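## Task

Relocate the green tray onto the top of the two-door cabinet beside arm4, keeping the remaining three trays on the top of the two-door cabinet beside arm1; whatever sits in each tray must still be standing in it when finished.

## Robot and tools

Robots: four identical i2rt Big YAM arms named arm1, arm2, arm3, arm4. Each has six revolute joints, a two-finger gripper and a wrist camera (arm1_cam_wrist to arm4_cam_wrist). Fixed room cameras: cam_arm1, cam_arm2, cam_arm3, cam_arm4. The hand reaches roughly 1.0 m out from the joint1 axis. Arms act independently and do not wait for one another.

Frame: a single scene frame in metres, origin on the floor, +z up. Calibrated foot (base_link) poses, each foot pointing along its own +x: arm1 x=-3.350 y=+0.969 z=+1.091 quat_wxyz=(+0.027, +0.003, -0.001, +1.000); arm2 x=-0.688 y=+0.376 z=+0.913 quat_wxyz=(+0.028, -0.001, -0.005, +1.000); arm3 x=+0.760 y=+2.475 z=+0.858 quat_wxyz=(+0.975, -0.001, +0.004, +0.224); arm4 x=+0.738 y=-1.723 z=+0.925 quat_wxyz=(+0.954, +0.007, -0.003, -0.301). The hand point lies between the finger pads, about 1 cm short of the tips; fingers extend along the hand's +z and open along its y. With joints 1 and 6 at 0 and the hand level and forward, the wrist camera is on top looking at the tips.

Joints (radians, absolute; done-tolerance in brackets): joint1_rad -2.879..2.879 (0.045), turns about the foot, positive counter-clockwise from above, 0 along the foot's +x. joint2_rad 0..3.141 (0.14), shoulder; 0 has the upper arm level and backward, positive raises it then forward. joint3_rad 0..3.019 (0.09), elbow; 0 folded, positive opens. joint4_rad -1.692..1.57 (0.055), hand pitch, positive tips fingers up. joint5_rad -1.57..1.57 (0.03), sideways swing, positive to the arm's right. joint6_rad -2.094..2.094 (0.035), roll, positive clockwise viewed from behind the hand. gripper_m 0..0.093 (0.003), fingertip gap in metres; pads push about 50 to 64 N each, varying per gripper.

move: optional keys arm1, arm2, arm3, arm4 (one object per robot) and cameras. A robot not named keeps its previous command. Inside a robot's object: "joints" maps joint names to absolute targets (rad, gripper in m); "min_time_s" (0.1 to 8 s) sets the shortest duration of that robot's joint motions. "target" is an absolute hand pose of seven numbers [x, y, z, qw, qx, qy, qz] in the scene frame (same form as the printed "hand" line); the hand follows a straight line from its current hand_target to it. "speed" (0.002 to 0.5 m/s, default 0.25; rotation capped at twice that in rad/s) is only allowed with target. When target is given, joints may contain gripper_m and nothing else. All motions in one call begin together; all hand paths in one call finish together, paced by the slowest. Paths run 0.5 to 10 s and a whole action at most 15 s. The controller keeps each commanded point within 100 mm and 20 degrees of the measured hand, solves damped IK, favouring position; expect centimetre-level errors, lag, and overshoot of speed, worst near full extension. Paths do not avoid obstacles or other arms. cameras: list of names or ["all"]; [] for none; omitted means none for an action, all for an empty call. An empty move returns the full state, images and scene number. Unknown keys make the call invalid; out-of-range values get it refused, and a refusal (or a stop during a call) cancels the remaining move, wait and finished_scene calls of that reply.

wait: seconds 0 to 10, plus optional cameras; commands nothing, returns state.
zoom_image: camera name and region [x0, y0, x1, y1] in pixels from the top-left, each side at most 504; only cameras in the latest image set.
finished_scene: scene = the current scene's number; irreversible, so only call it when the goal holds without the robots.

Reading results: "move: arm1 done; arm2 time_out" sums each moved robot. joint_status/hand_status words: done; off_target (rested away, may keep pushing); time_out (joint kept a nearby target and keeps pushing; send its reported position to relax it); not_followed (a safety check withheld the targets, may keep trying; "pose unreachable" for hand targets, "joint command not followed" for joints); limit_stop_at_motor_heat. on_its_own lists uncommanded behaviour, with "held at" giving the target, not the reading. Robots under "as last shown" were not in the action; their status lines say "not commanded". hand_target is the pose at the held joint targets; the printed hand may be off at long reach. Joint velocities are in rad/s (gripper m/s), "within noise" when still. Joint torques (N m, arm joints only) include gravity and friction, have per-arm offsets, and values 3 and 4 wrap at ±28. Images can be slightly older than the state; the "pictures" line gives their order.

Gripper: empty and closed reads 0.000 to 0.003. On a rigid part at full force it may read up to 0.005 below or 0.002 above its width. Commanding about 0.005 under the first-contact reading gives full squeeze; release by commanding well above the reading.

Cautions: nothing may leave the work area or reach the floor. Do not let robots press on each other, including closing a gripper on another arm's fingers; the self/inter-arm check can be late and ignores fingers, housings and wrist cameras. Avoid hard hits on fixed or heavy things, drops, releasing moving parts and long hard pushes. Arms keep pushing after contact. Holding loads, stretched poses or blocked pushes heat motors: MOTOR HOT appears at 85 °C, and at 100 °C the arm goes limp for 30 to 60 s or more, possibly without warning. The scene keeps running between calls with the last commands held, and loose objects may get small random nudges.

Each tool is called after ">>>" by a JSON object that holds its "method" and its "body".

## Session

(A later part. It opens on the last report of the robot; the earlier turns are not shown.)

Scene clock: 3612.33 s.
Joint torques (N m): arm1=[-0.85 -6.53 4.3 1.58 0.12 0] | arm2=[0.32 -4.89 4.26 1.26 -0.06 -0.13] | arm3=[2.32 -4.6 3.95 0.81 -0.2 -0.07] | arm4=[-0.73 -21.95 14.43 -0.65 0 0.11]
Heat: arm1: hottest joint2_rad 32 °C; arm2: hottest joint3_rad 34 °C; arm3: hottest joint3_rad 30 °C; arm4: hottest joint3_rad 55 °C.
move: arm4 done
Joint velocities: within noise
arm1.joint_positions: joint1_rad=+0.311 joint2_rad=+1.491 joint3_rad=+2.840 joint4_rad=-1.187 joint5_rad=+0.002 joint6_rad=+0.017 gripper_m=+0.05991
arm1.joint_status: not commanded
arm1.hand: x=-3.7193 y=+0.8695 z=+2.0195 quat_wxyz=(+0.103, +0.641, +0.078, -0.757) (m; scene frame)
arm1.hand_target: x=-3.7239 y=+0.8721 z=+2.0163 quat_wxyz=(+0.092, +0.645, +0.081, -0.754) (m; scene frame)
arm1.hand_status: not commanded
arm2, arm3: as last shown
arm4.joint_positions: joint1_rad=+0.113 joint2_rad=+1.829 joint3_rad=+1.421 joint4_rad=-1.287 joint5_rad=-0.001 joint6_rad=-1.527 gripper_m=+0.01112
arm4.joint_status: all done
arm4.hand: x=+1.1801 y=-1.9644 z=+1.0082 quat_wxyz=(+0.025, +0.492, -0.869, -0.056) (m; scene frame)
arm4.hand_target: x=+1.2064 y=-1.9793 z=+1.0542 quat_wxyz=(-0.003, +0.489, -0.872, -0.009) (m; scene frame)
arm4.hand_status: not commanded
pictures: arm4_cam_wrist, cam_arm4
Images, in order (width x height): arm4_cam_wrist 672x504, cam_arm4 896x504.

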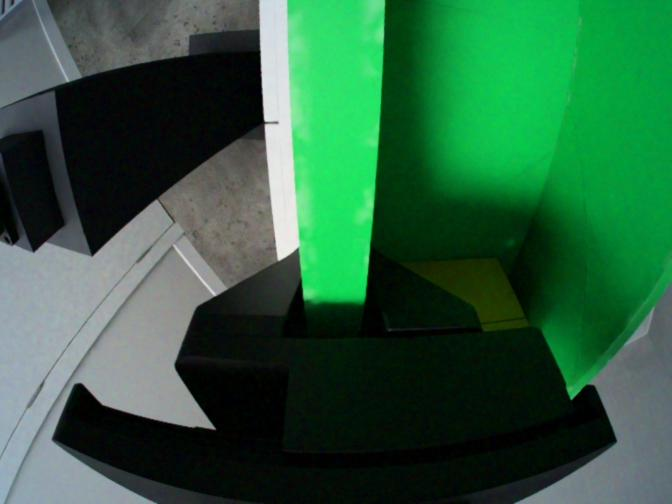

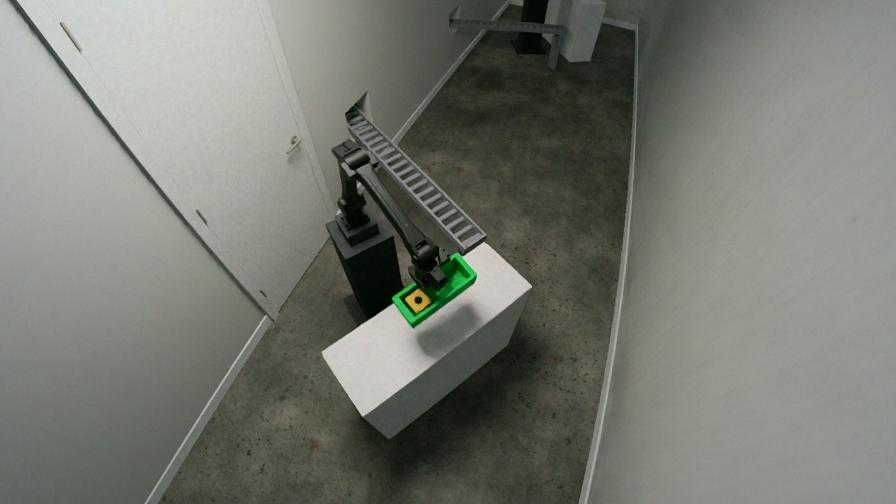

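>>> {"method": "move", "body": {"arm4": {"target": [1.198, -1.976, 0.955, -0.0257, 0.4902, -0.87, 0.0456], "speed": 0.1}, "cameras": ["arm4_cam_wrist", "cam_arm4"]}}

>>> {"method": "zoom_image", "body": {"camera": "cam_arm4", "region": [320, 200, 560, 440]}}

Scene clock: 3644.13 s.
Joint torques (N m): arm1=[-1.08 -6.59 4.27 1.69 0.13 0] | arm2=[-0.09 -4.78 4.14 1.4 0 -0.14] | arm3=[2.32 -4.66 3.93 0.85 -0.19 -0.07] | arm4=[-0.5 -19.84 8.8 0.76 0.29 0.08]
Heat: arm1: hottest joint2_rad 32 °C; arm2: hottest joint3_rad 34 °C; arm3: hottest joint3_rad 30 °C; arm4: hottest joint3_rad 61 °C.
move: arm4 off_target
Joint velocities: within noise
arm1, arm2, arm3: as last shown
arm4.joint_positions: joint1_rad=+0.113 joint2_rad=+1.831 joint3_rad=+1.228 joint4_rad=-0.920 joint5_rad=+0.012 joint6_rad=-1.527 gripper_m=+0.01112
arm4.joint_status: not commanded
arm4.hand: x=+1.1861 y=-1.9691 z=+0.9415 quat_wxyz=(-0.015, +0.492, -0.870, +0.021) (m; scene frame)
arm4.hand_target: x=+1.1977 y=-1.9759 z=+0.9553 quat_wxyz=(-0.026, +0.490, -0.870, +0.046) (m; scene frame)
arm4.hand_status: off_target (0.019 m and 3.1 deg from the pose sent, 0.057 m and 13.0 deg at the start)
pictures: arm4_cam_wrist, cam_arm4
Images, in order (width x height): arm4_cam_wrist 672x504, cam_arm4 896x504.

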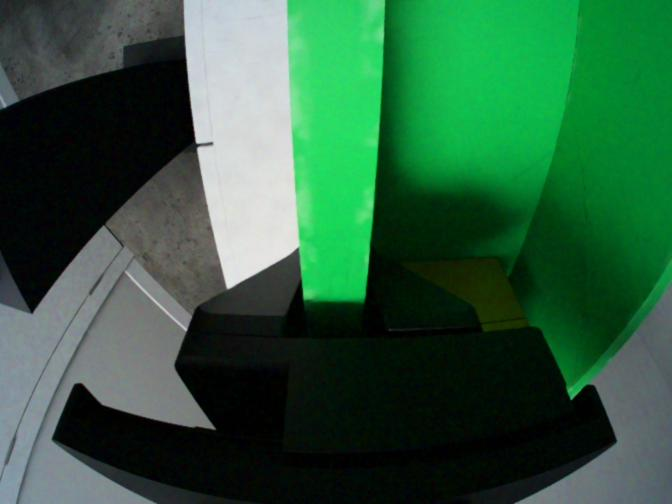

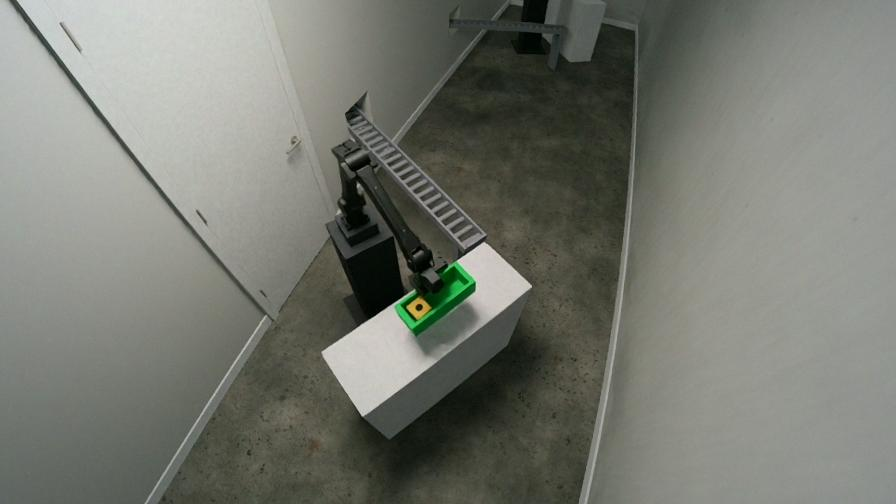

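Scaled by 2.100 from the camera's 896x504 image, which has a finer 1280x720 frame.

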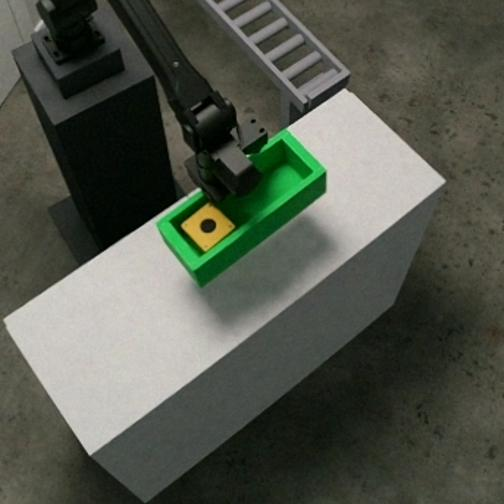

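>>> {"method": "move", "body": {"arm4": {"target": [1.195, -1.974, 0.905, -0.0129, 0.4907, -0.8709, 0.0228], "speed": 0.08}, "cameras": ["arm4_cam_wrist", "cam_arm4"]}}

>>> {"method": "zoom_image", "body": {"camera": "cam_arm4", "region": [360, 220, 520, 380]}}

Scene clock: 3660.27 s.
Joint torques (N m): arm1=[-1.03 -6.59 4.21 1.68 0.13 0] | arm2=[0.21 -5.13 4.25 1.22 -0.06 0] | arm3=[2.37 -4.72 3.95 0.81 -0.2 -0.07] | arm4=[-0.97 -20.54 8.12 0.59 0.2 0.06]
Heat: arm1: hottest joint2_rad 32 °C; arm2: hottest joint3_rad 33 °C; arm3: hottest joint3_rad 30 °C; arm4: hottest joint3_rad 54 °C.
move: arm4 off_target
Joint velocities: within noise
arm1, arm2, arm3: as last shown
arm4.joint_positions: joint1_rad=+0.113 joint2_rad=+1.929 joint3_rad=+1.217 joint4_rad=-0.865 joint5_rad=+0.012 joint6_rad=-1.527 gripper_m=+0.01112
arm4.joint_status: not commanded
arm4.hand: x=+1.1819 y=-1.9660 z=+0.8904 quat_wxyz=(-0.001, +0.492, -0.871, -0.002) (m; scene frame)
arm4.hand_target: x=+1.1947 y=-1.9738 z=+0.9053 quat_wxyz=(-0.013, +0.491, -0.871, +0.023) (m; scene frame)
arm4.hand_status: off_target (0.021 m and 3.2 deg from the pose sent, 0.038 m and 0.3 deg at the start)
pictures: arm4_cam_wrist, cam_arm4
Images, in order (width x height): arm4_cam_wrist 672x504, cam_arm4 896x504.

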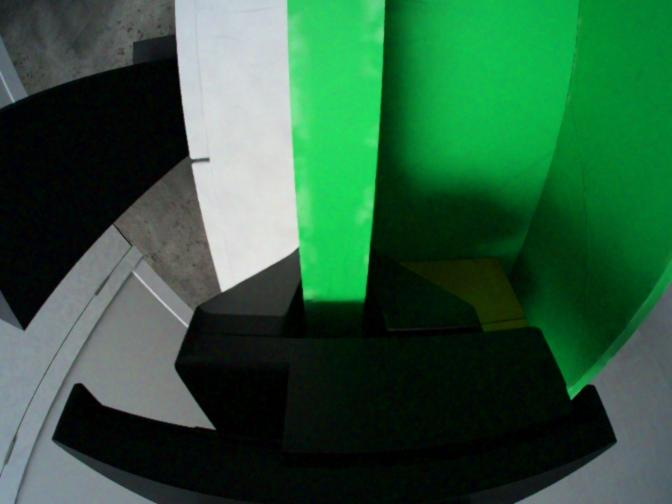

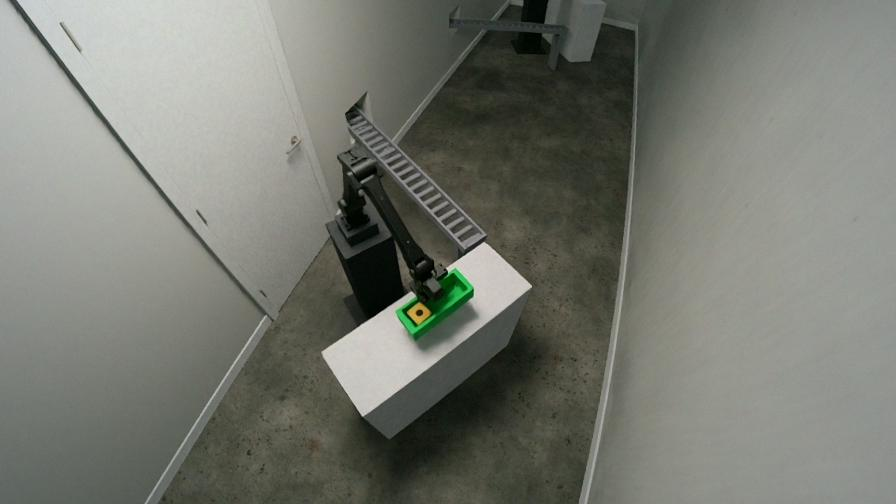

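Scaled by 3.150 from the camera's 896x504 image, which has a finer 1280x720 frame.

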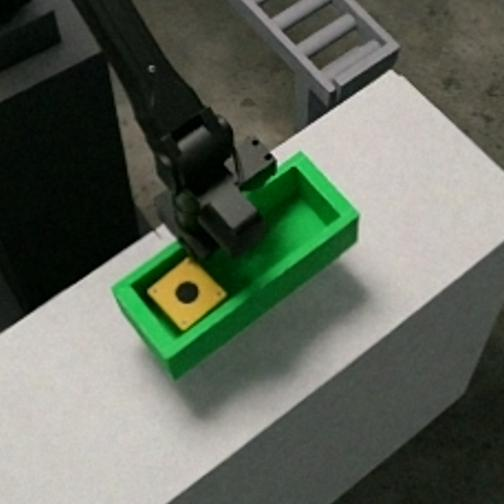

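>>> {"method": "move", "body": {"arm4": {"target": [1.195, -1.974, 0.875, -0.0129, 0.4907, -0.8709, 0.0228], "speed": 0.05}, "cameras": ["arm4_cam_wrist", "cam_arm4"]}}

>>> {"method": "zoom_image", "body": {"camera": "cam_arm4", "region": [360, 220, 520, 380]}}

Scene clock: 3670.13 s.
Joint torques (N m): arm1=[-0.79 -6.53 4.27 1.73 0.14 0.01] | arm2=[0.67 -5.54 4.11 1.14 -0.02 -0.09] | arm3=[2.37 -4.66 3.95 0.84 -0.19 -0.07] | arm4=[-1.03 -21.07 7.49 0.54 0.2 0.06]
Heat: arm1: hottest joint2_rad 32 °C; arm2: hottest joint3_rad 33 °C; arm3: hottest joint3_rad 30 °C; arm4: hottest joint3_rad 52 °C.
move: arm4 off_target
Joint velocities: within noise
arm1, arm2, arm3: as last shown
arm4.joint_positions: joint1_rad=+0.113 joint2_rad=+1.979 joint3_rad=+1.202 joint4_rad=-0.796 joint5_rad=+0.012 joint6_rad=-1.527 gripper_m=+0.01112
arm4.joint_status: not commanded
arm4.hand: x=+1.1824 y=-1.9657 z=+0.8620 quat_wxyz=(-0.001, +0.492, -0.871, -0.001) (m; scene frame)
arm4.hand_target: x=+1.1948 y=-1.9739 z=+0.8754 quat_wxyz=(-0.013, +0.491, -0.871, +0.023) (m; scene frame)
arm4.hand_status: off_target (0.020 m and 3.0 deg from the pose sent, 0.022 m and 3.2 deg at the start)
pictures: arm4_cam_wrist, cam_arm4
Images, in order (width x height): arm4_cam_wrist 672x504, cam_arm4 896x504.

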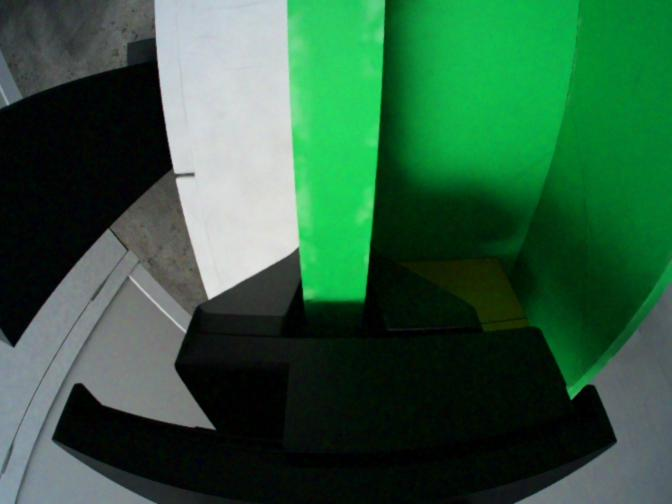

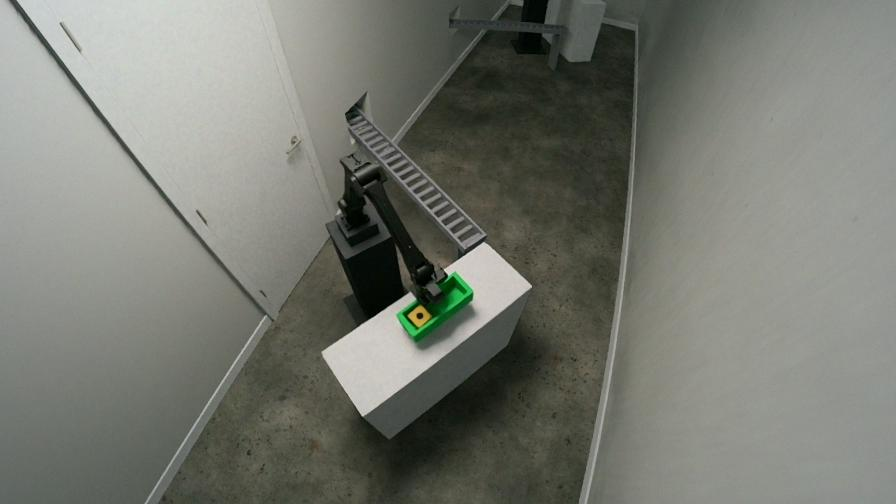

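Scaled by 3.150 from the camera's 896x504 image, which has a finer 1280x720 frame.

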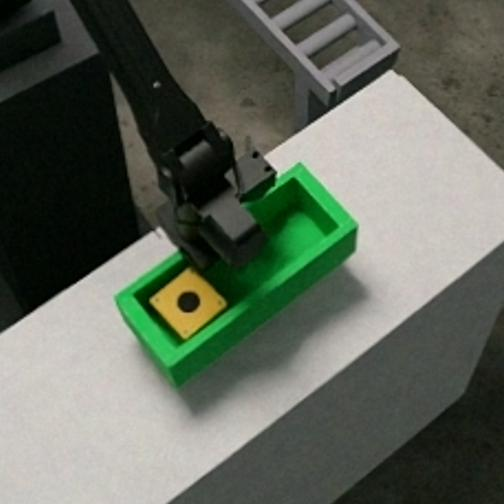

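>>> {"method": "move", "body": {"arm4": {"target": [1.195, -1.974, 0.855, -0.0129, 0.4907, -0.8709, 0.0228], "speed": 0.04}, "cameras": ["cam_arm4"]}}

>>> {"method": "zoom_image", "body": {"camera": "cam_arm4", "region": [360, 220, 520, 380]}}

Scene clock: 3678.33 s.
Joint torques (N m): arm1=[-1.14 -6.65 4.3 1.65 0.13 0] | arm2=[0.09 -5.3 4.14 1.16 0.04 -0.1] | arm3=[2.32 -4.54 3.93 0.8 -0.19 -0.08] | arm4=[-0.67 -20.89 7.23 0.51 0.18 0.05]
Heat: arm1: hottest joint2_rad 32 °C; arm2: hottest joint3_rad 33 °C; arm3: hottest joint3_rad 30 °C; arm4: hottest joint3_rad 50 °C.
move: arm4 off_target
Joint velocities: within noise
arm1, arm2, arm3: as last shown
arm4.joint_positions: joint1_rad=+0.113 joint2_rad=+2.013 joint3_rad=+1.196 joint4_rad=-0.752 joint5_rad=+0.012 joint6_rad=-1.527 gripper_m=+0.01112
arm4.joint_status: not commanded
arm4.hand: x=+1.1832 y=-1.9658 z=+0.8438 quat_wxyz=(-0.002, +0.492, -0.871, +0.001) (m; scene frame)
arm4.hand_target: x=+1.1949 y=-1.9740 z=+0.8554 quat_wxyz=(-0.013, +0.491, -0.871, +0.023) (m; scene frame)
arm4.hand_status: off_target (0.018 m and 2.8 deg from the pose sent, 0.017 m and 3.0 deg at the start)
pictures: cam_arm4
Images, in order (width x height): cam_arm4 896x504.

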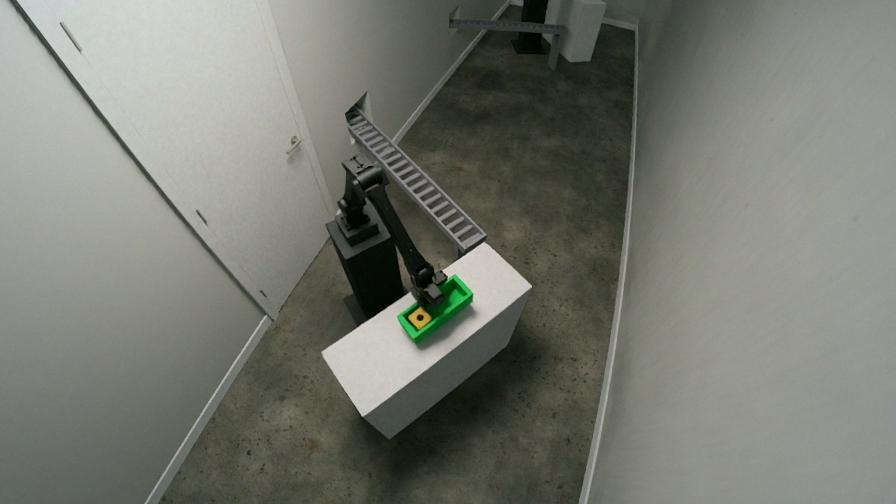

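Scaled by 3.150 from the camera's 896x504 image, which has a finer 1280x720 frame.

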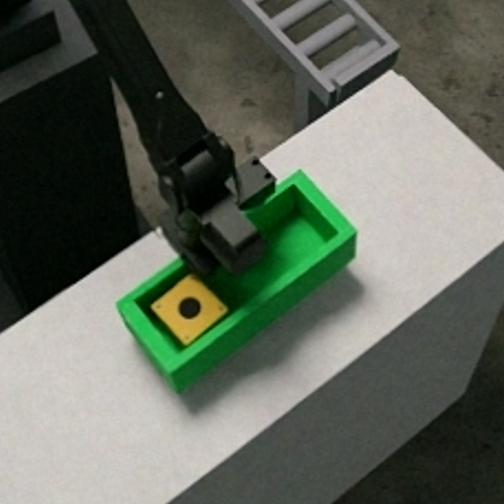

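>>> {"method": "move", "body": {"arm4": {"target": [1.195, -1.974, 0.838, -0.0129, 0.4907, -0.8709, 0.0228], "speed": 0.04}, "cameras": ["cam_arm4"]}}

>>> {"method": "zoom_image", "body": {"camera": "cam_arm4", "region": [360, 220, 520, 380]}}

Scene clock: 3687.27 s.
Joint torques (N m): arm1=[-0.79 -6.48 4.23 1.65 0.14 0] | arm2=[0.62 -4.84 4.15 1.25 -0.06 -0.11] | arm3=[2.37 -4.6 3.95 0.81 -0.19 -0.07] | arm4=[-0.97 -21.07 6.71 0.54 0.17 0.04]
Heat: arm1: hottest joint2_rad 32 °C; arm2: hottest joint3_rad 33 °C; arm3: hottest joint3_rad 30 °C; arm4: hottest joint3_rad 49 °C.
move: arm4 off_target
Joint velocities: within noise
arm1, arm2: as last shown
arm3.joint_positions: joint1_rad=-0.010 joint2_rad=+1.492 joint3_rad=+2.877 joint4_rad=-0.213 joint5_rad=+0.004 joint6_rad=+0.016 gripper_m=+0.09396
arm3.joint_status: not commanded
arm3.hand: x=+0.9749 y=+2.5751 z=+1.9738 quat_wxyz=(-0.954, +0.041, -0.198, -0.222) (m; scene frame)
arm3.hand_target: x=+0.9654 y=+2.5738 z=+1.9772 quat_wxyz=(-0.957, +0.042, -0.184, -0.220) (m; scene frame)
arm3.hand_status: not commanded
arm4.joint_positions: joint1_rad=+0.113 joint2_rad=+2.046 joint3_rad=+1.196 joint4_rad=-0.716 joint5_rad=+0.012 joint6_rad=-1.527 gripper_m=+0.01112
arm4.joint_status: not commanded
arm4.hand: x=+1.1848 y=-1.9665 z=+0.8277 quat_wxyz=(-0.003, +0.492, -0.871, +0.003) (m; scene frame)
arm4.hand_target: x=+1.1949 y=-1.9740 z=+0.8382 quat_wxyz=(-0.013, +0.491, -0.871, +0.023) (m; scene frame)
arm4.hand_status: off_target (0.016 m and 2.6 deg from the pose sent, 0.016 m and 2.8 deg at the start)
pictures: cam_arm4
Images, in order (width x height): cam_arm4 896x504.

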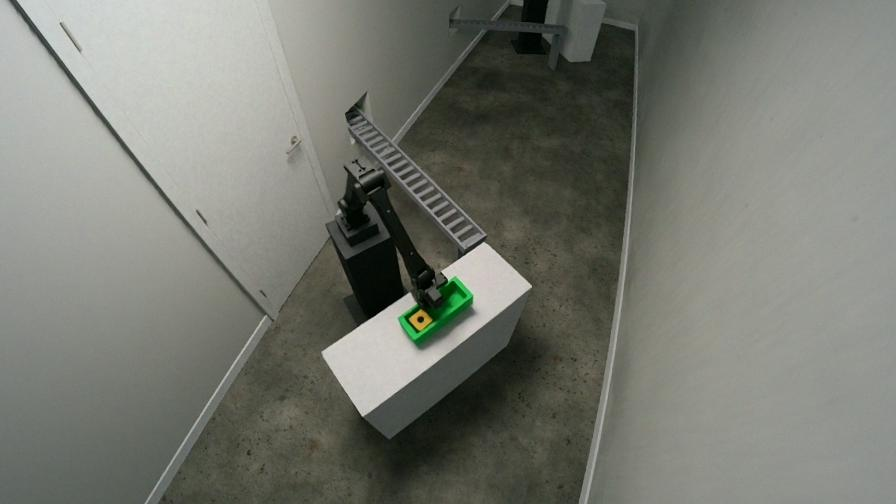

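Scaled by 3.150 from the camera's 896x504 image, which has a finer 1280x720 frame.

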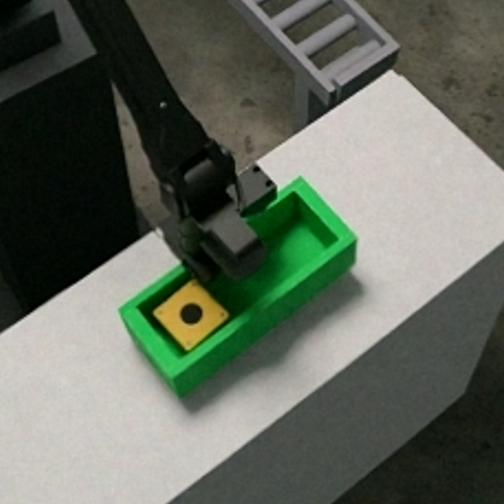

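>>> {"method": "move", "body": {"arm4": {"target": [1.195, -1.974, 0.82, -0.0129, 0.4907, -0.8709, 0.0228], "speed": 0.04}, "cameras": ["cam_arm4"]}}

>>> {"method": "zoom_image", "body": {"camera": "cam_arm4", "region": [360, 220, 520, 380]}}

Scene clock: 3695.40 s.
Joint torques (N m): arm1=[-0.73 -6.53 4.29 1.7 0.14 0.01] | arm2=[0.38 -5.13 4.45 0.99 -0.07 -0.1] | arm3=[2.37 -4.54 3.97 0.81 -0.19 -0.07] | arm4=[-1.03 -20.54 6.34 0.54 0.11 0.05]
Heat: arm1: hottest joint2_rad 32 °C; arm2: hottest joint3_rad 33 °C; arm3: hottest joint3_rad 30 °C; arm4: hottest joint3_rad 48 °C.
move: arm4 off_target
Joint velocities: within noise
arm1, arm2, arm3: as last shown
arm4.joint_positions: joint1_rad=+0.113 joint2_rad=+2.074 joint3_rad=+1.196 joint4_rad=-0.676 joint5_rad=+0.014 joint6_rad=-1.527 gripper_m=+0.01112
arm4.joint_status: not commanded
arm4.hand: x=+1.1875 y=-1.9681 z=+0.8140 quat_wxyz=(-0.005, +0.492, -0.871, +0.008) (m; scene frame)
arm4.hand_target: x=+1.1950 y=-1.9740 z=+0.8201 quat_wxyz=(-0.013, +0.491, -0.871, +0.023) (m; scene frame)
arm4.hand_status: off_target (0.011 m and 1.9 deg from the pose sent, 0.015 m and 2.6 deg at the start)
pictures: cam_arm4
Images, in order (width x height): cam_arm4 896x504.

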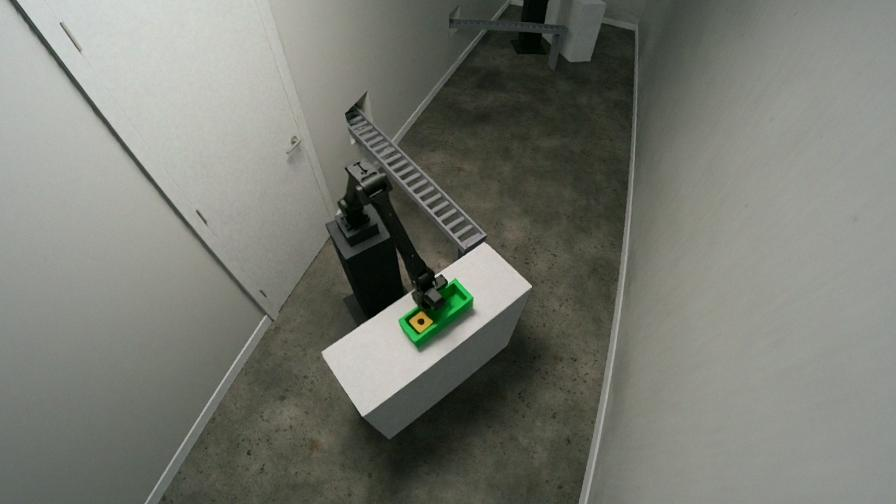

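Scaled by 3.150 from the camera's 896x504 image, which has a finer 1280x720 frame.

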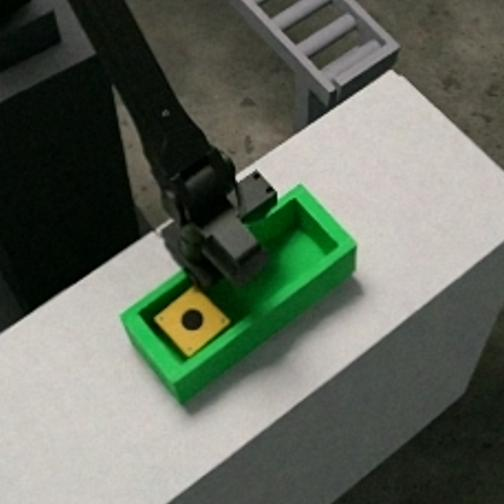

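>>> {"method": "move", "body": {"arm4": {"target": [1.194, -1.9735, 0.803, -0.0064, 0.4909, -0.8711, 0.0114], "speed": 0.03}, "cameras": ["cam_arm4"]}}

>>> {"method": "zoom_image", "body": {"camera": "cam_arm4", "region": [360, 220, 520, 380]}}

Scene clock: 3704.87 s.
Joint torques (N m): arm1=[-0.85 -6.48 4.27 1.65 0.14 -0.01] | arm2=[-0.21 -4.78 4.25 1.28 0.02 -0.08] | arm3=[2.37 -4.66 3.93 0.83 -0.21 -0.08] | arm4=[-0.85 -17.49 7.51 0.32 -0.2 0.06]
Heat: arm1: hottest joint2_rad 32 °C; arm2: hottest joint3_rad 33 °C; arm3: hottest joint3_rad 30 °C; arm4: hottest joint3_rad 46 °C.
move: arm4 off_target
Joint velocities: within noise
arm1, arm3: as last shown
arm2.joint_positions: joint1_rad=+0.609 joint2_rad=+1.493 joint3_rad=+2.892 joint4_rad=-1.191 joint5_rad=+0.003 joint6_rad=+0.014 gripper_m=+0.05991
arm2.joint_status: not commanded
arm2.hand: x=-1.0030 y=+0.1746 z=+1.8521 quat_wxyz=(+0.214, +0.609, +0.170, -0.745) (m; scene frame)
arm2.hand_target: x=-1.0070 y=+0.1756 z=+1.8498 quat_wxyz=(+0.205, +0.611, +0.174, -0.745) (m; scene frame)
arm2.hand_status: not commanded
arm4.joint_positions: joint1_rad=+0.113 joint2_rad=+2.084 joint3_rad=+1.196 joint4_rad=-0.669 joint5_rad=+0.022 joint6_rad=-1.527 gripper_m=+0.01112
arm4.joint_status: not commanded
arm4.hand: x=+1.1865 y=-1.9690 z=+0.8096 quat_wxyz=(-0.002, +0.492, -0.871, +0.009) (m; scene frame)
arm4.hand_target: x=+1.1938 y=-1.9734 z=+0.8031 quat_wxyz=(-0.006, +0.491, -0.871, +0.011) (m; scene frame)
arm4.hand_status: off_target (0.011 m and 0.6 deg from the pose sent, 0.014 m and 0.5 deg at the start)
pictures: cam_arm4
Images, in order (width x height): cam_arm4 896x504.

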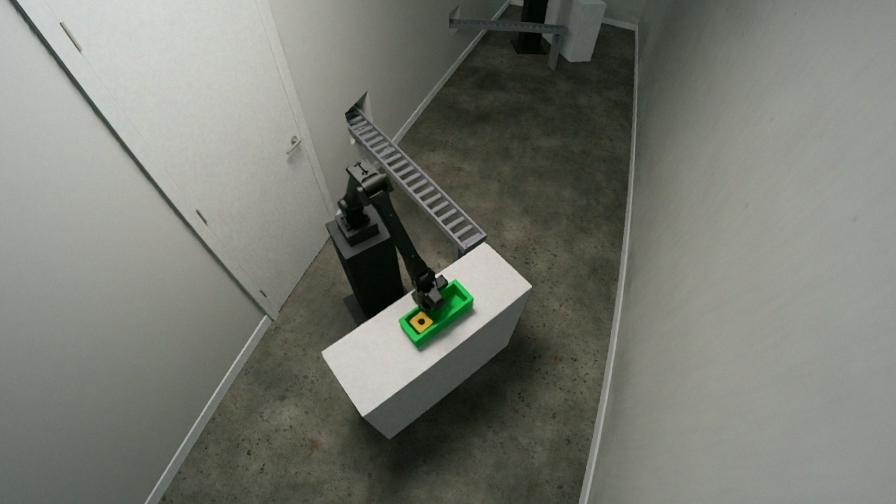

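Scaled by 3.150 from the camera's 896x504 image, which has a finer 1280x720 frame.

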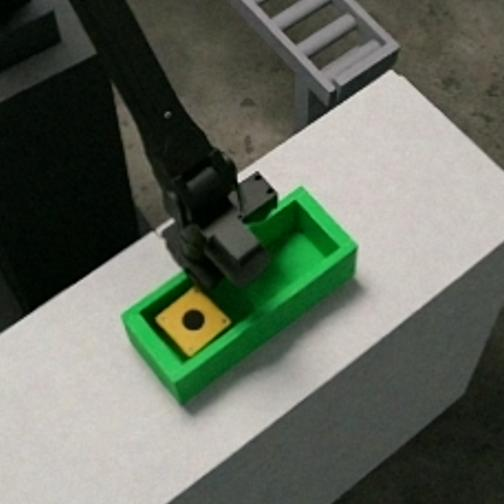

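>>> {"method": "move", "body": {"arm4": {"joints": {"gripper_m": 0.05}}, "cameras": ["arm4_cam_wrist"]}}

>>> {"method": "move", "body": {"arm4": {"target": [1.19, -1.971, 0.98, 0, 0.4909, -0.8712, 0.0], "speed": 0.15}, "cameras": ["arm4_cam_wrist", "cam_arm4"]}}

>>> {"method": "zoom_image", "body": {"camera": "cam_arm4", "region": [320, 200, 560, 440]}}

Scene clock: 3717.37 s.
Joint torques (N m): arm1=[-1.03 -6.36 4.23 1.7 0.13 0.01] | arm2=[-0.91 -4.66 4.41 1.33 0.03 -0.13] | arm3=[2.37 -4.66 3.97 0.84 -0.2 -0.08] | arm4=[-0.62 -17.9 7.53 0.31 -0.11 0.03]
Heat: arm1: hottest joint2_rad 32 °C; arm2: hottest joint3_rad 33 °C; arm3: hottest joint3_rad 30 °C; arm4: hottest joint3_rad 46 °C.
move: arm4 done
Joint velocities: within noise
arm1.joint_positions: joint1_rad=+0.311 joint2_rad=+1.491 joint3_rad=+2.840 joint4_rad=-1.187 joint5_rad=+0.002 joint6_rad=+0.017 gripper_m=+0.05991
arm1.joint_status: not commanded
arm1.hand: x=-3.7193 y=+0.8695 z=+2.0195 quat_wxyz=(+0.103, +0.641, +0.078, -0.757) (m; scene frame)
arm1.hand_target: x=-3.7239 y=+0.8721 z=+2.0163 quat_wxyz=(+0.092, +0.645, +0.081, -0.754) (m; scene frame)
arm1.hand_status: not commanded
arm2, arm3: as last shown
arm4.joint_positions: joint1_rad=+0.113 joint2_rad=+2.084 joint3_rad=+1.196 joint4_rad=-0.668 joint5_rad=+0.018 joint6_rad=-1.527 gripper_m=+0.04987
arm4.joint_status: all done
arm4.hand: x=+1.1868 y=-1.9685 z=+0.8092 quat_wxyz=(-0.003, +0.492, -0.871, +0.008) (m; scene frame)
arm4.hand_target: x=+1.1938 y=-1.9735 z=+0.8033 quat_wxyz=(-0.006, +0.491, -0.871, +0.012) (m; scene frame)
arm4.hand_status: not commanded
pictures: arm4_cam_wrist
Images, in order (width x height): arm4_cam_wrist 672x504.

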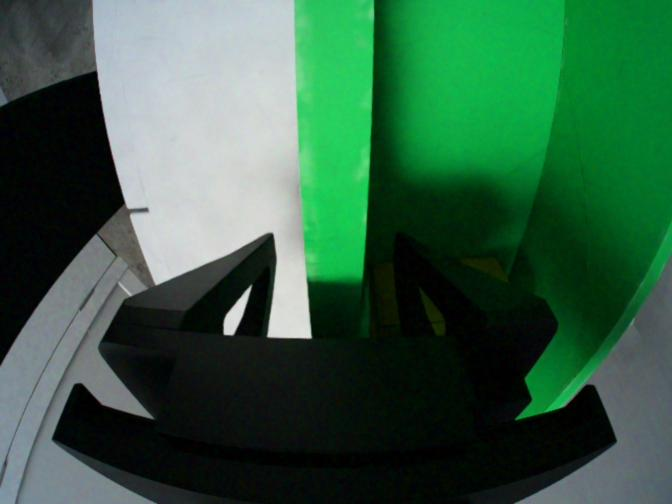

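Scene clock: 3719.33 s.
Joint torques (N m): arm1=[-0.91 -6.53 4.22 1.72 0.12 0.01] | arm2=[0.44 -4.84 4.07 1.09 -0.05 -0.07] | arm3=[2.32 -4.6 3.93 0.8 -0.2 -0.08] | arm4=[-0.44 -18.37 11.41 -0.61 -0.16 0.1]
Heat: arm1: hottest joint2_rad 32 °C; arm2: hottest joint3_rad 33 °C; arm3: hottest joint3_rad 30 °C; arm4: hottest joint3_rad 46 °C.
move: arm4 off_target
Joint velocities: within noise
arm1, arm2, arm3: as last shown
arm4.joint_positions: joint1_rad=+0.113 joint2_rad=+1.815 joint3_rad=+1.277 joint4_rad=-1.071 joint5_rad=+0.018 joint6_rad=-1.527 gripper_m=+0.04996
arm4.joint_status: not commanded
arm4.hand: x=+1.1733 y=-1.9641 z=+0.9648 quat_wxyz=(+0.011, +0.492, -0.870, -0.014) (m; scene frame)
arm4.hand_target: x=+1.1893 y=-1.9707 z=+0.9803 quat_wxyz=(+0.000, +0.491, -0.871, +0.000) (m; scene frame)
arm4.hand_status: off_target (0.024 m and 2.0 deg from the pose sent, 0.171 m and 1.0 deg at the start)
pictures: arm4_cam_wrist, cam_arm4
Images, in order (width x height): arm4_cam_wrist 672x504, cam_arm4 896x504.

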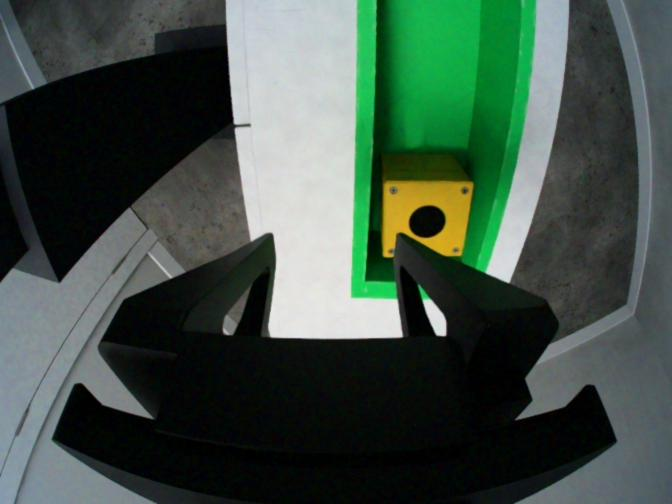

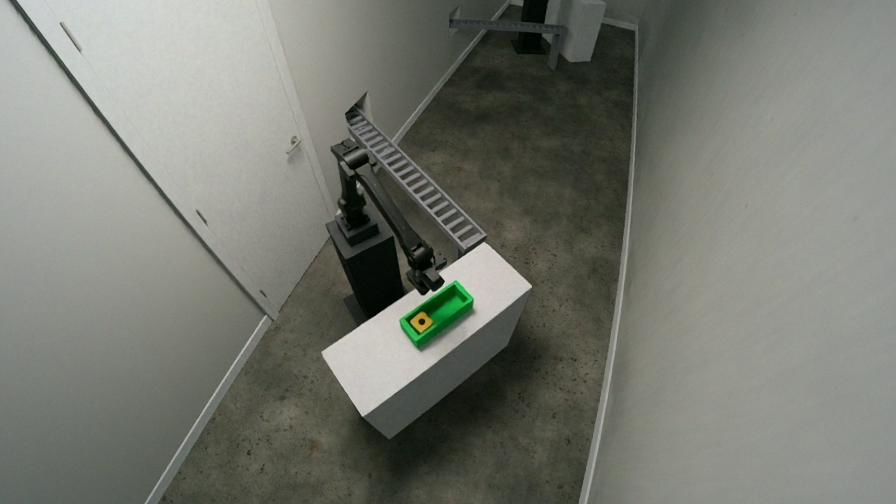

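Scaled by 2.100 from the camera's 896x504 image, which has a finer 1280x720 frame.

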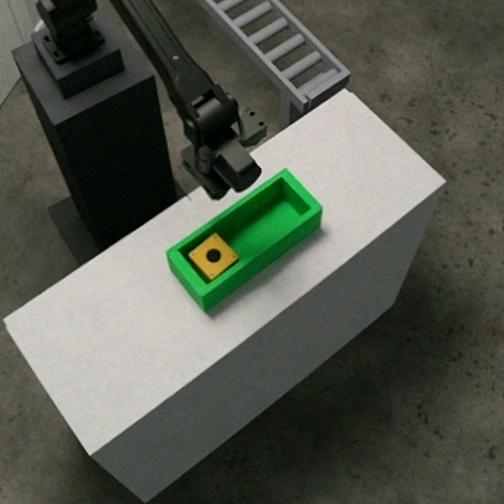

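>>> {"method": "wait", "body": {"seconds": 0.5, "cameras": ["cam_arm1", "arm1_cam_wrist", "cam_arm4"]}}

>>> {"method": "zoom_image", "body": {"camera": "cam_arm1", "region": [440, 160, 680, 300]}}

>>> {"method": "zoom_image", "body": {"camera": "arm1_cam_wrist", "region": [180, 160, 460, 450]}}

Scene clock: 3731.90 s.
Joint torques (N m): arm1=[-0.91 -6.48 4.29 1.65 0.13 0.01] | arm2=[-0.5 -5.3 4.04 1.33 -0.02 -0.06] | arm3=[2.32 -4.6 3.93 0.83 -0.19 -0.07] | arm4=[-0.67 -18.14 11.41 -0.62 -0.14 0.08]
Heat: arm1: hottest joint2_rad 32 °C; arm2: hottest joint3_rad 33 °C; arm3: hottest joint3_rad 30 °C; arm4: hottest joint3_rad 46 °C.
Joint velocities: within noise
arm1.joint_positions: joint1_rad=+0.311 joint2_rad=+1.491 joint3_rad=+2.840 joint4_rad=-1.187 joint5_rad=+0.002 joint6_rad=+0.017 gripper_m=+0.05991
arm1.joint_status: not commanded
arm1.hand: x=-3.7193 y=+0.8695 z=+2.0195 quat_wxyz=(+0.103, +0.641, +0.078, -0.757) (m; scene frame)
arm1.hand_target: x=-3.7239 y=+0.8721 z=+2.0163 quat_wxyz=(+0.092, +0.645, +0.081, -0.754) (m; scene frame)
arm1.hand_status: not commanded
arm2.joint_positions: joint1_rad=+0.609 joint2_rad=+1.493 joint3_rad=+2.892 joint4_rad=-1.191 joint5_rad=+0.003 joint6_rad=+0.014 gripper_m=+0.05991
arm2.joint_status: not commanded
arm2.hand: x=-1.0030 y=+0.1746 z=+1.8521 quat_wxyz=(+0.214, +0.609, +0.170, -0.745) (m; scene frame)
arm2.hand_target: x=-1.0070 y=+0.1756 z=+1.8498 quat_wxyz=(+0.205, +0.611, +0.174, -0.745) (m; scene frame)
arm2.hand_status: not commanded
arm3.joint_positions: joint1_rad=-0.010 joint2_rad=+1.492 joint3_rad=+2.877 joint4_rad=-0.213 joint5_rad=+0.004 joint6_rad=+0.016 gripper_m=+0.09396
arm3.joint_status: not commanded
arm3.hand: x=+0.9749 y=+2.5751 z=+1.9738 quat_wxyz=(-0.954, +0.041, -0.198, -0.222) (m; scene frame)
arm3.hand_target: x=+0.9654 y=+2.5738 z=+1.9772 quat_wxyz=(-0.957, +0.042, -0.184, -0.220) (m; scene frame)
arm3.hand_status: not commanded
arm4.joint_positions: joint1_rad=+0.113 joint2_rad=+1.815 joint3_rad=+1.277 joint4_rad=-1.071 joint5_rad=+0.018 joint6_rad=-1.527 gripper_m=+0.04996
arm4.joint_status: not commanded
arm4.hand: x=+1.1733 y=-1.9641 z=+0.9648 quat_wxyz=(+0.011, +0.492, -0.870, -0.014) (m; scene frame)
arm4.hand_target: x=+1.1893 y=-1.9707 z=+0.9803 quat_wxyz=(+0.000, +0.491, -0.871, +0.000) (m; scene frame)
arm4.hand_status: off_target (0.024 m and 2.0 deg from the pose sent, 0.171 m and 1.0 deg at the start)
wait: 0.50 s; at rest from the start
pictures: arm1_cam_wrist, cam_arm1, cam_arm4
Images, in order (width x height): arm1_cam_wrist 672x504, cam_arm1 896x504, cam_arm4 896x504.

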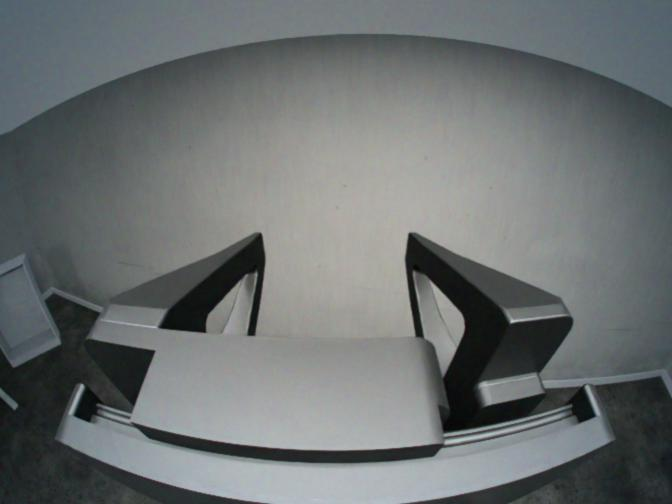

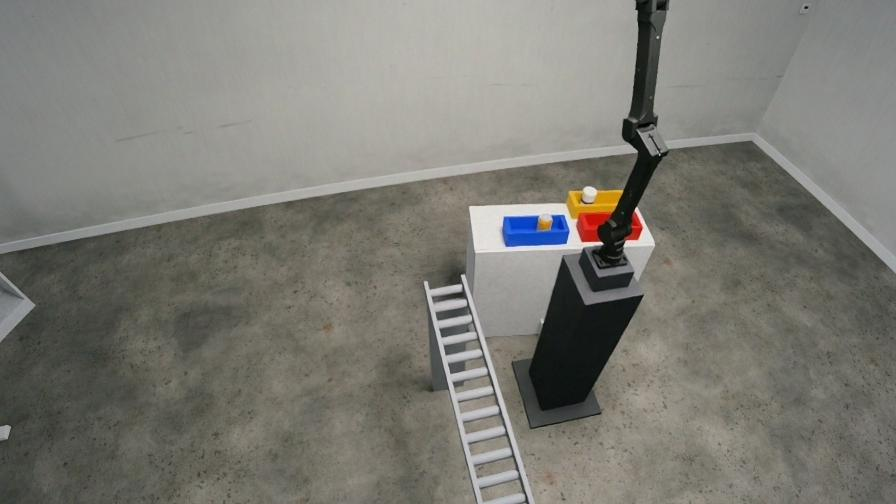

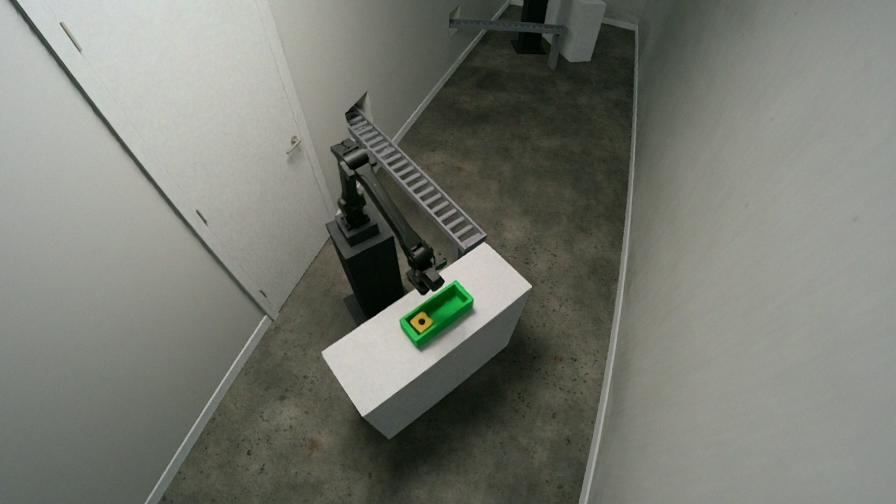

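Scaled by 2.100 from the camera's 896x504 image, which has a finer 1280x720 frame.

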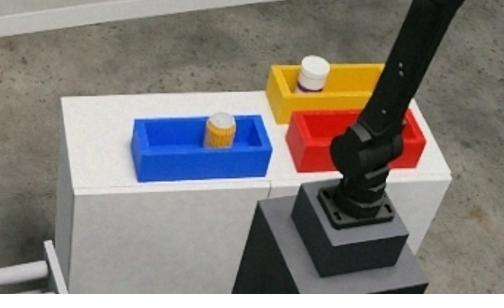

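Scaled by 1.738 from the camera's 672x504 image, which has a finer 960x720 frame.

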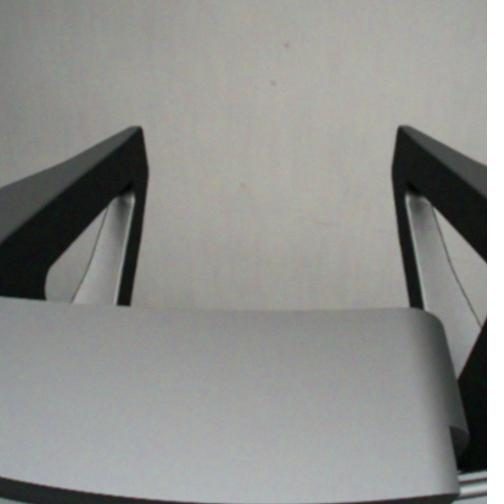

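>>> {"method": "move", "body": {"arm1": {"joints": {"joint1_rad": 0.1, "joint2_rad": 1.3, "joint4_rad": -1.66}, "min_time_s": 2}, "cameras": ["arm1_cam_wrist", "cam_arm1"]}}

>>> {"method": "zoom_image", "body": {"camera": "arm1_cam_wrist", "region": [200, 60, 520, 380]}}

Scene clock: 3747.03 s.
Joint torques (N m): arm1=[-0.97 -1.67 2.37 1.74 0.17 0] | arm2=[-0.26 -3.9 4.18 1.17 -0.04 -0.09] | arm3=[2.26 -4.6 3.95 0.83 -0.2 -0.08] | arm4=[-0.44 -18.67 11.43 -0.68 -0.13 0.09]
Heat: arm1: hottest joint2_rad 32 °C; arm2: hottest joint3_rad 33 °C; arm3: hottest joint3_rad 30 °C; arm4: hottest joint3_rad 46 °C.
move: arm1 done
Joint velocities: within noise
arm1.joint_positions: joint1_rad=+0.111 joint2_rad=+1.299 joint3_rad=+2.841 joint4_rad=-1.647 joint5_rad=+0.002 joint6_rad=+0.017 gripper_m=+0.05991
arm1.joint_status: all done
arm1.hand: x=-3.5875 y=+0.9540 z=+1.9619 quat_wxyz=(+0.023, +0.741, +0.015, -0.671) (m; scene frame)
arm1.hand_target: x=-3.5848 y=+0.9566 z=+1.9609 quat_wxyz=(+0.015, +0.743, +0.018, -0.669) (m; scene frame)
arm1.hand_status: not commanded
arm2, arm3, arm4: as last shown
pictures: arm1_cam_wrist, cam_arm1
Images, in order (width x height): arm1_cam_wrist 672x504, cam_arm1 896x504.

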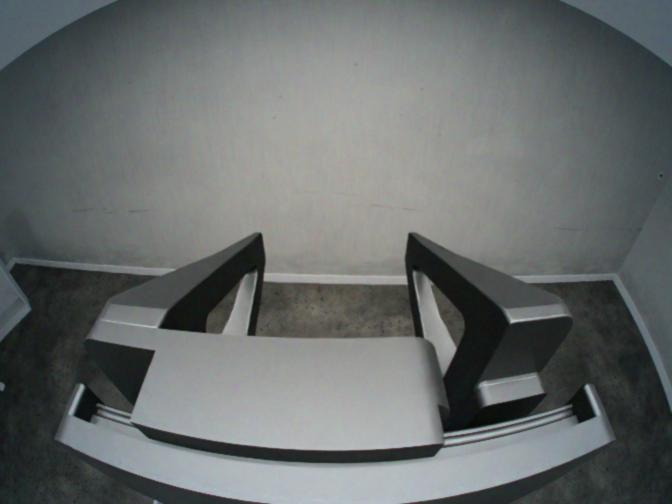

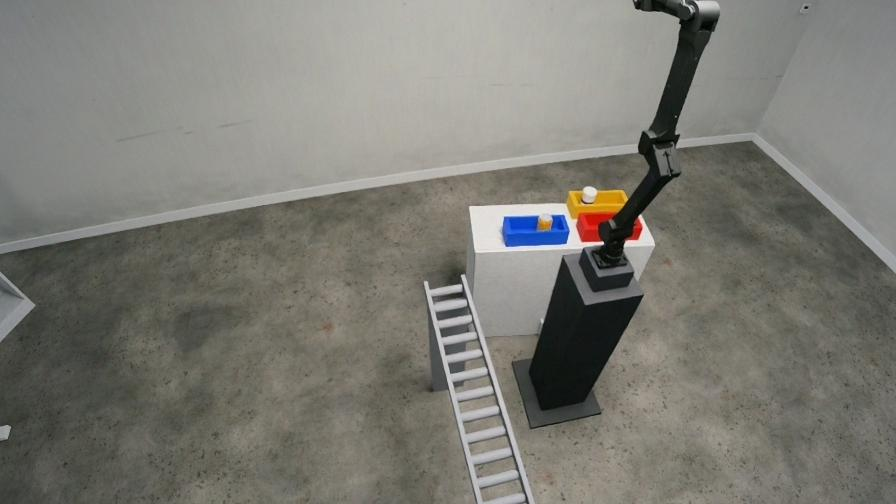

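Scaled by 1.575 from the camera's 672x504 image, which has a finer 960x720 frame.

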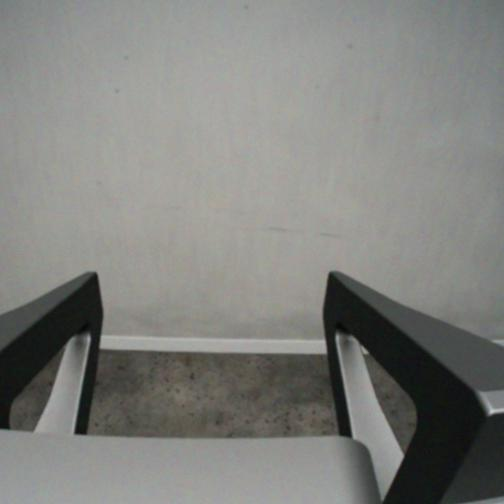

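>>> {"method": "move", "body": {"arm1": {"joints": {"joint1_rad": 0.174, "joint2_rad": 0.9, "joint3_rad": 1.7, "joint4_rad": -1.5, "joint5_rad": 0, "joint6_rad": 0}, "min_time_s": 3}, "cameras": ["arm1_cam_wrist", "cam_arm1"]}}

>>> {"method": "zoom_image", "body": {"camera": "arm1_cam_wrist", "region": [200, 60, 520, 380]}}

Scene clock: 3771.10 s.
Joint torques (N m): arm1=[0.79 -3.37 7.45 2.71 0.18 0.02] | arm2=[-0.03 -5.13 4.21 1.21 -0.04 -0.12] | arm3=[2.32 -4.66 3.93 0.83 -0.19 -0.08] | arm4=[-0.79 -18.14 11.41 -0.68 -0.15 0.11]
Heat: arm1: hottest joint2_rad 32 °C; arm2: hottest joint3_rad 33 °C; arm3: hottest joint3_rad 30 °C; arm4: hottest joint3_rad 48 °C.
move: arm1 done
Joint velocities: within noise
arm1.joint_positions: joint1_rad=+0.163 joint2_rad=+0.907 joint3_rad=+1.704 joint4_rad=-1.519 joint5_rad=+0.002 joint6_rad=+0.017 gripper_m=+0.05991
arm1.joint_status: all done
arm1.hand: x=-3.6397 y=+0.9363 z=+1.6729 quat_wxyz=(+0.024, +0.909, +0.042, -0.414) (m; scene frame)
arm1.hand_target: x=-3.6393 y=+0.9327 z=+1.6766 quat_wxyz=(+0.024, +0.904, +0.055, -0.424) (m; scene frame)
arm1.hand_status: not commanded
arm2, arm3, arm4: as last shown
pictures: arm1_cam_wrist, cam_arm1
Images, in order (width x height): arm1_cam_wrist 672x504, cam_arm1 896x504.

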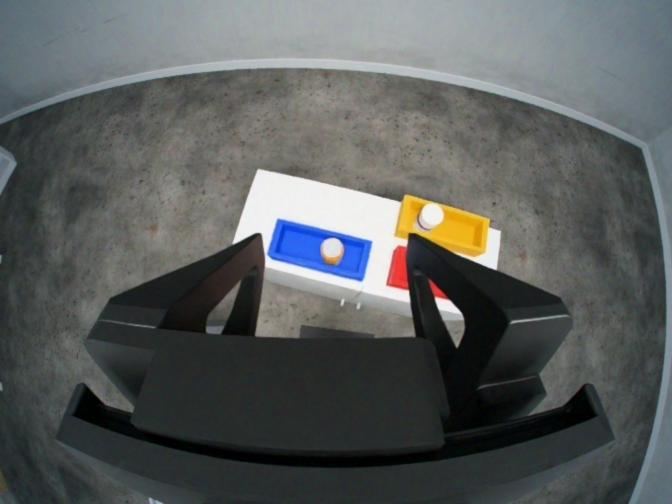

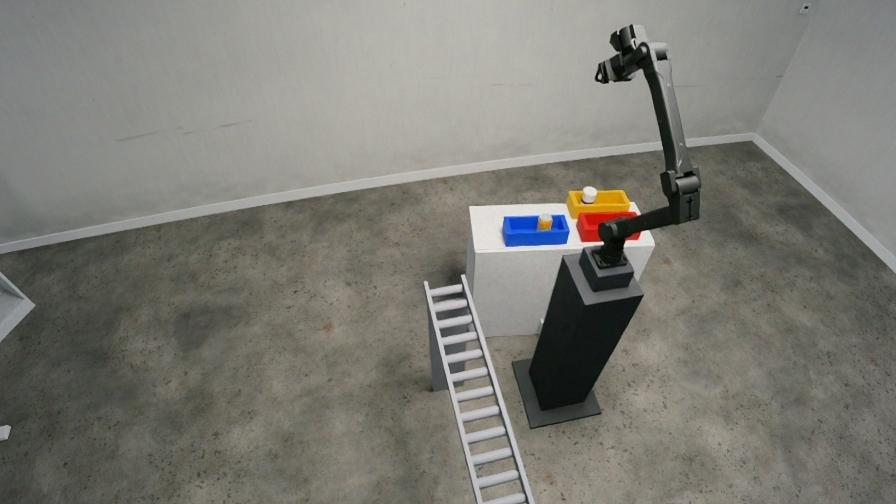

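Scaled by 1.575 from the camera's 672x504 image, which has a finer 960x720 frame.

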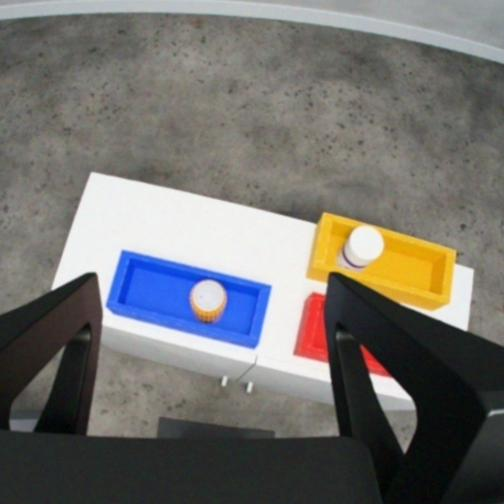

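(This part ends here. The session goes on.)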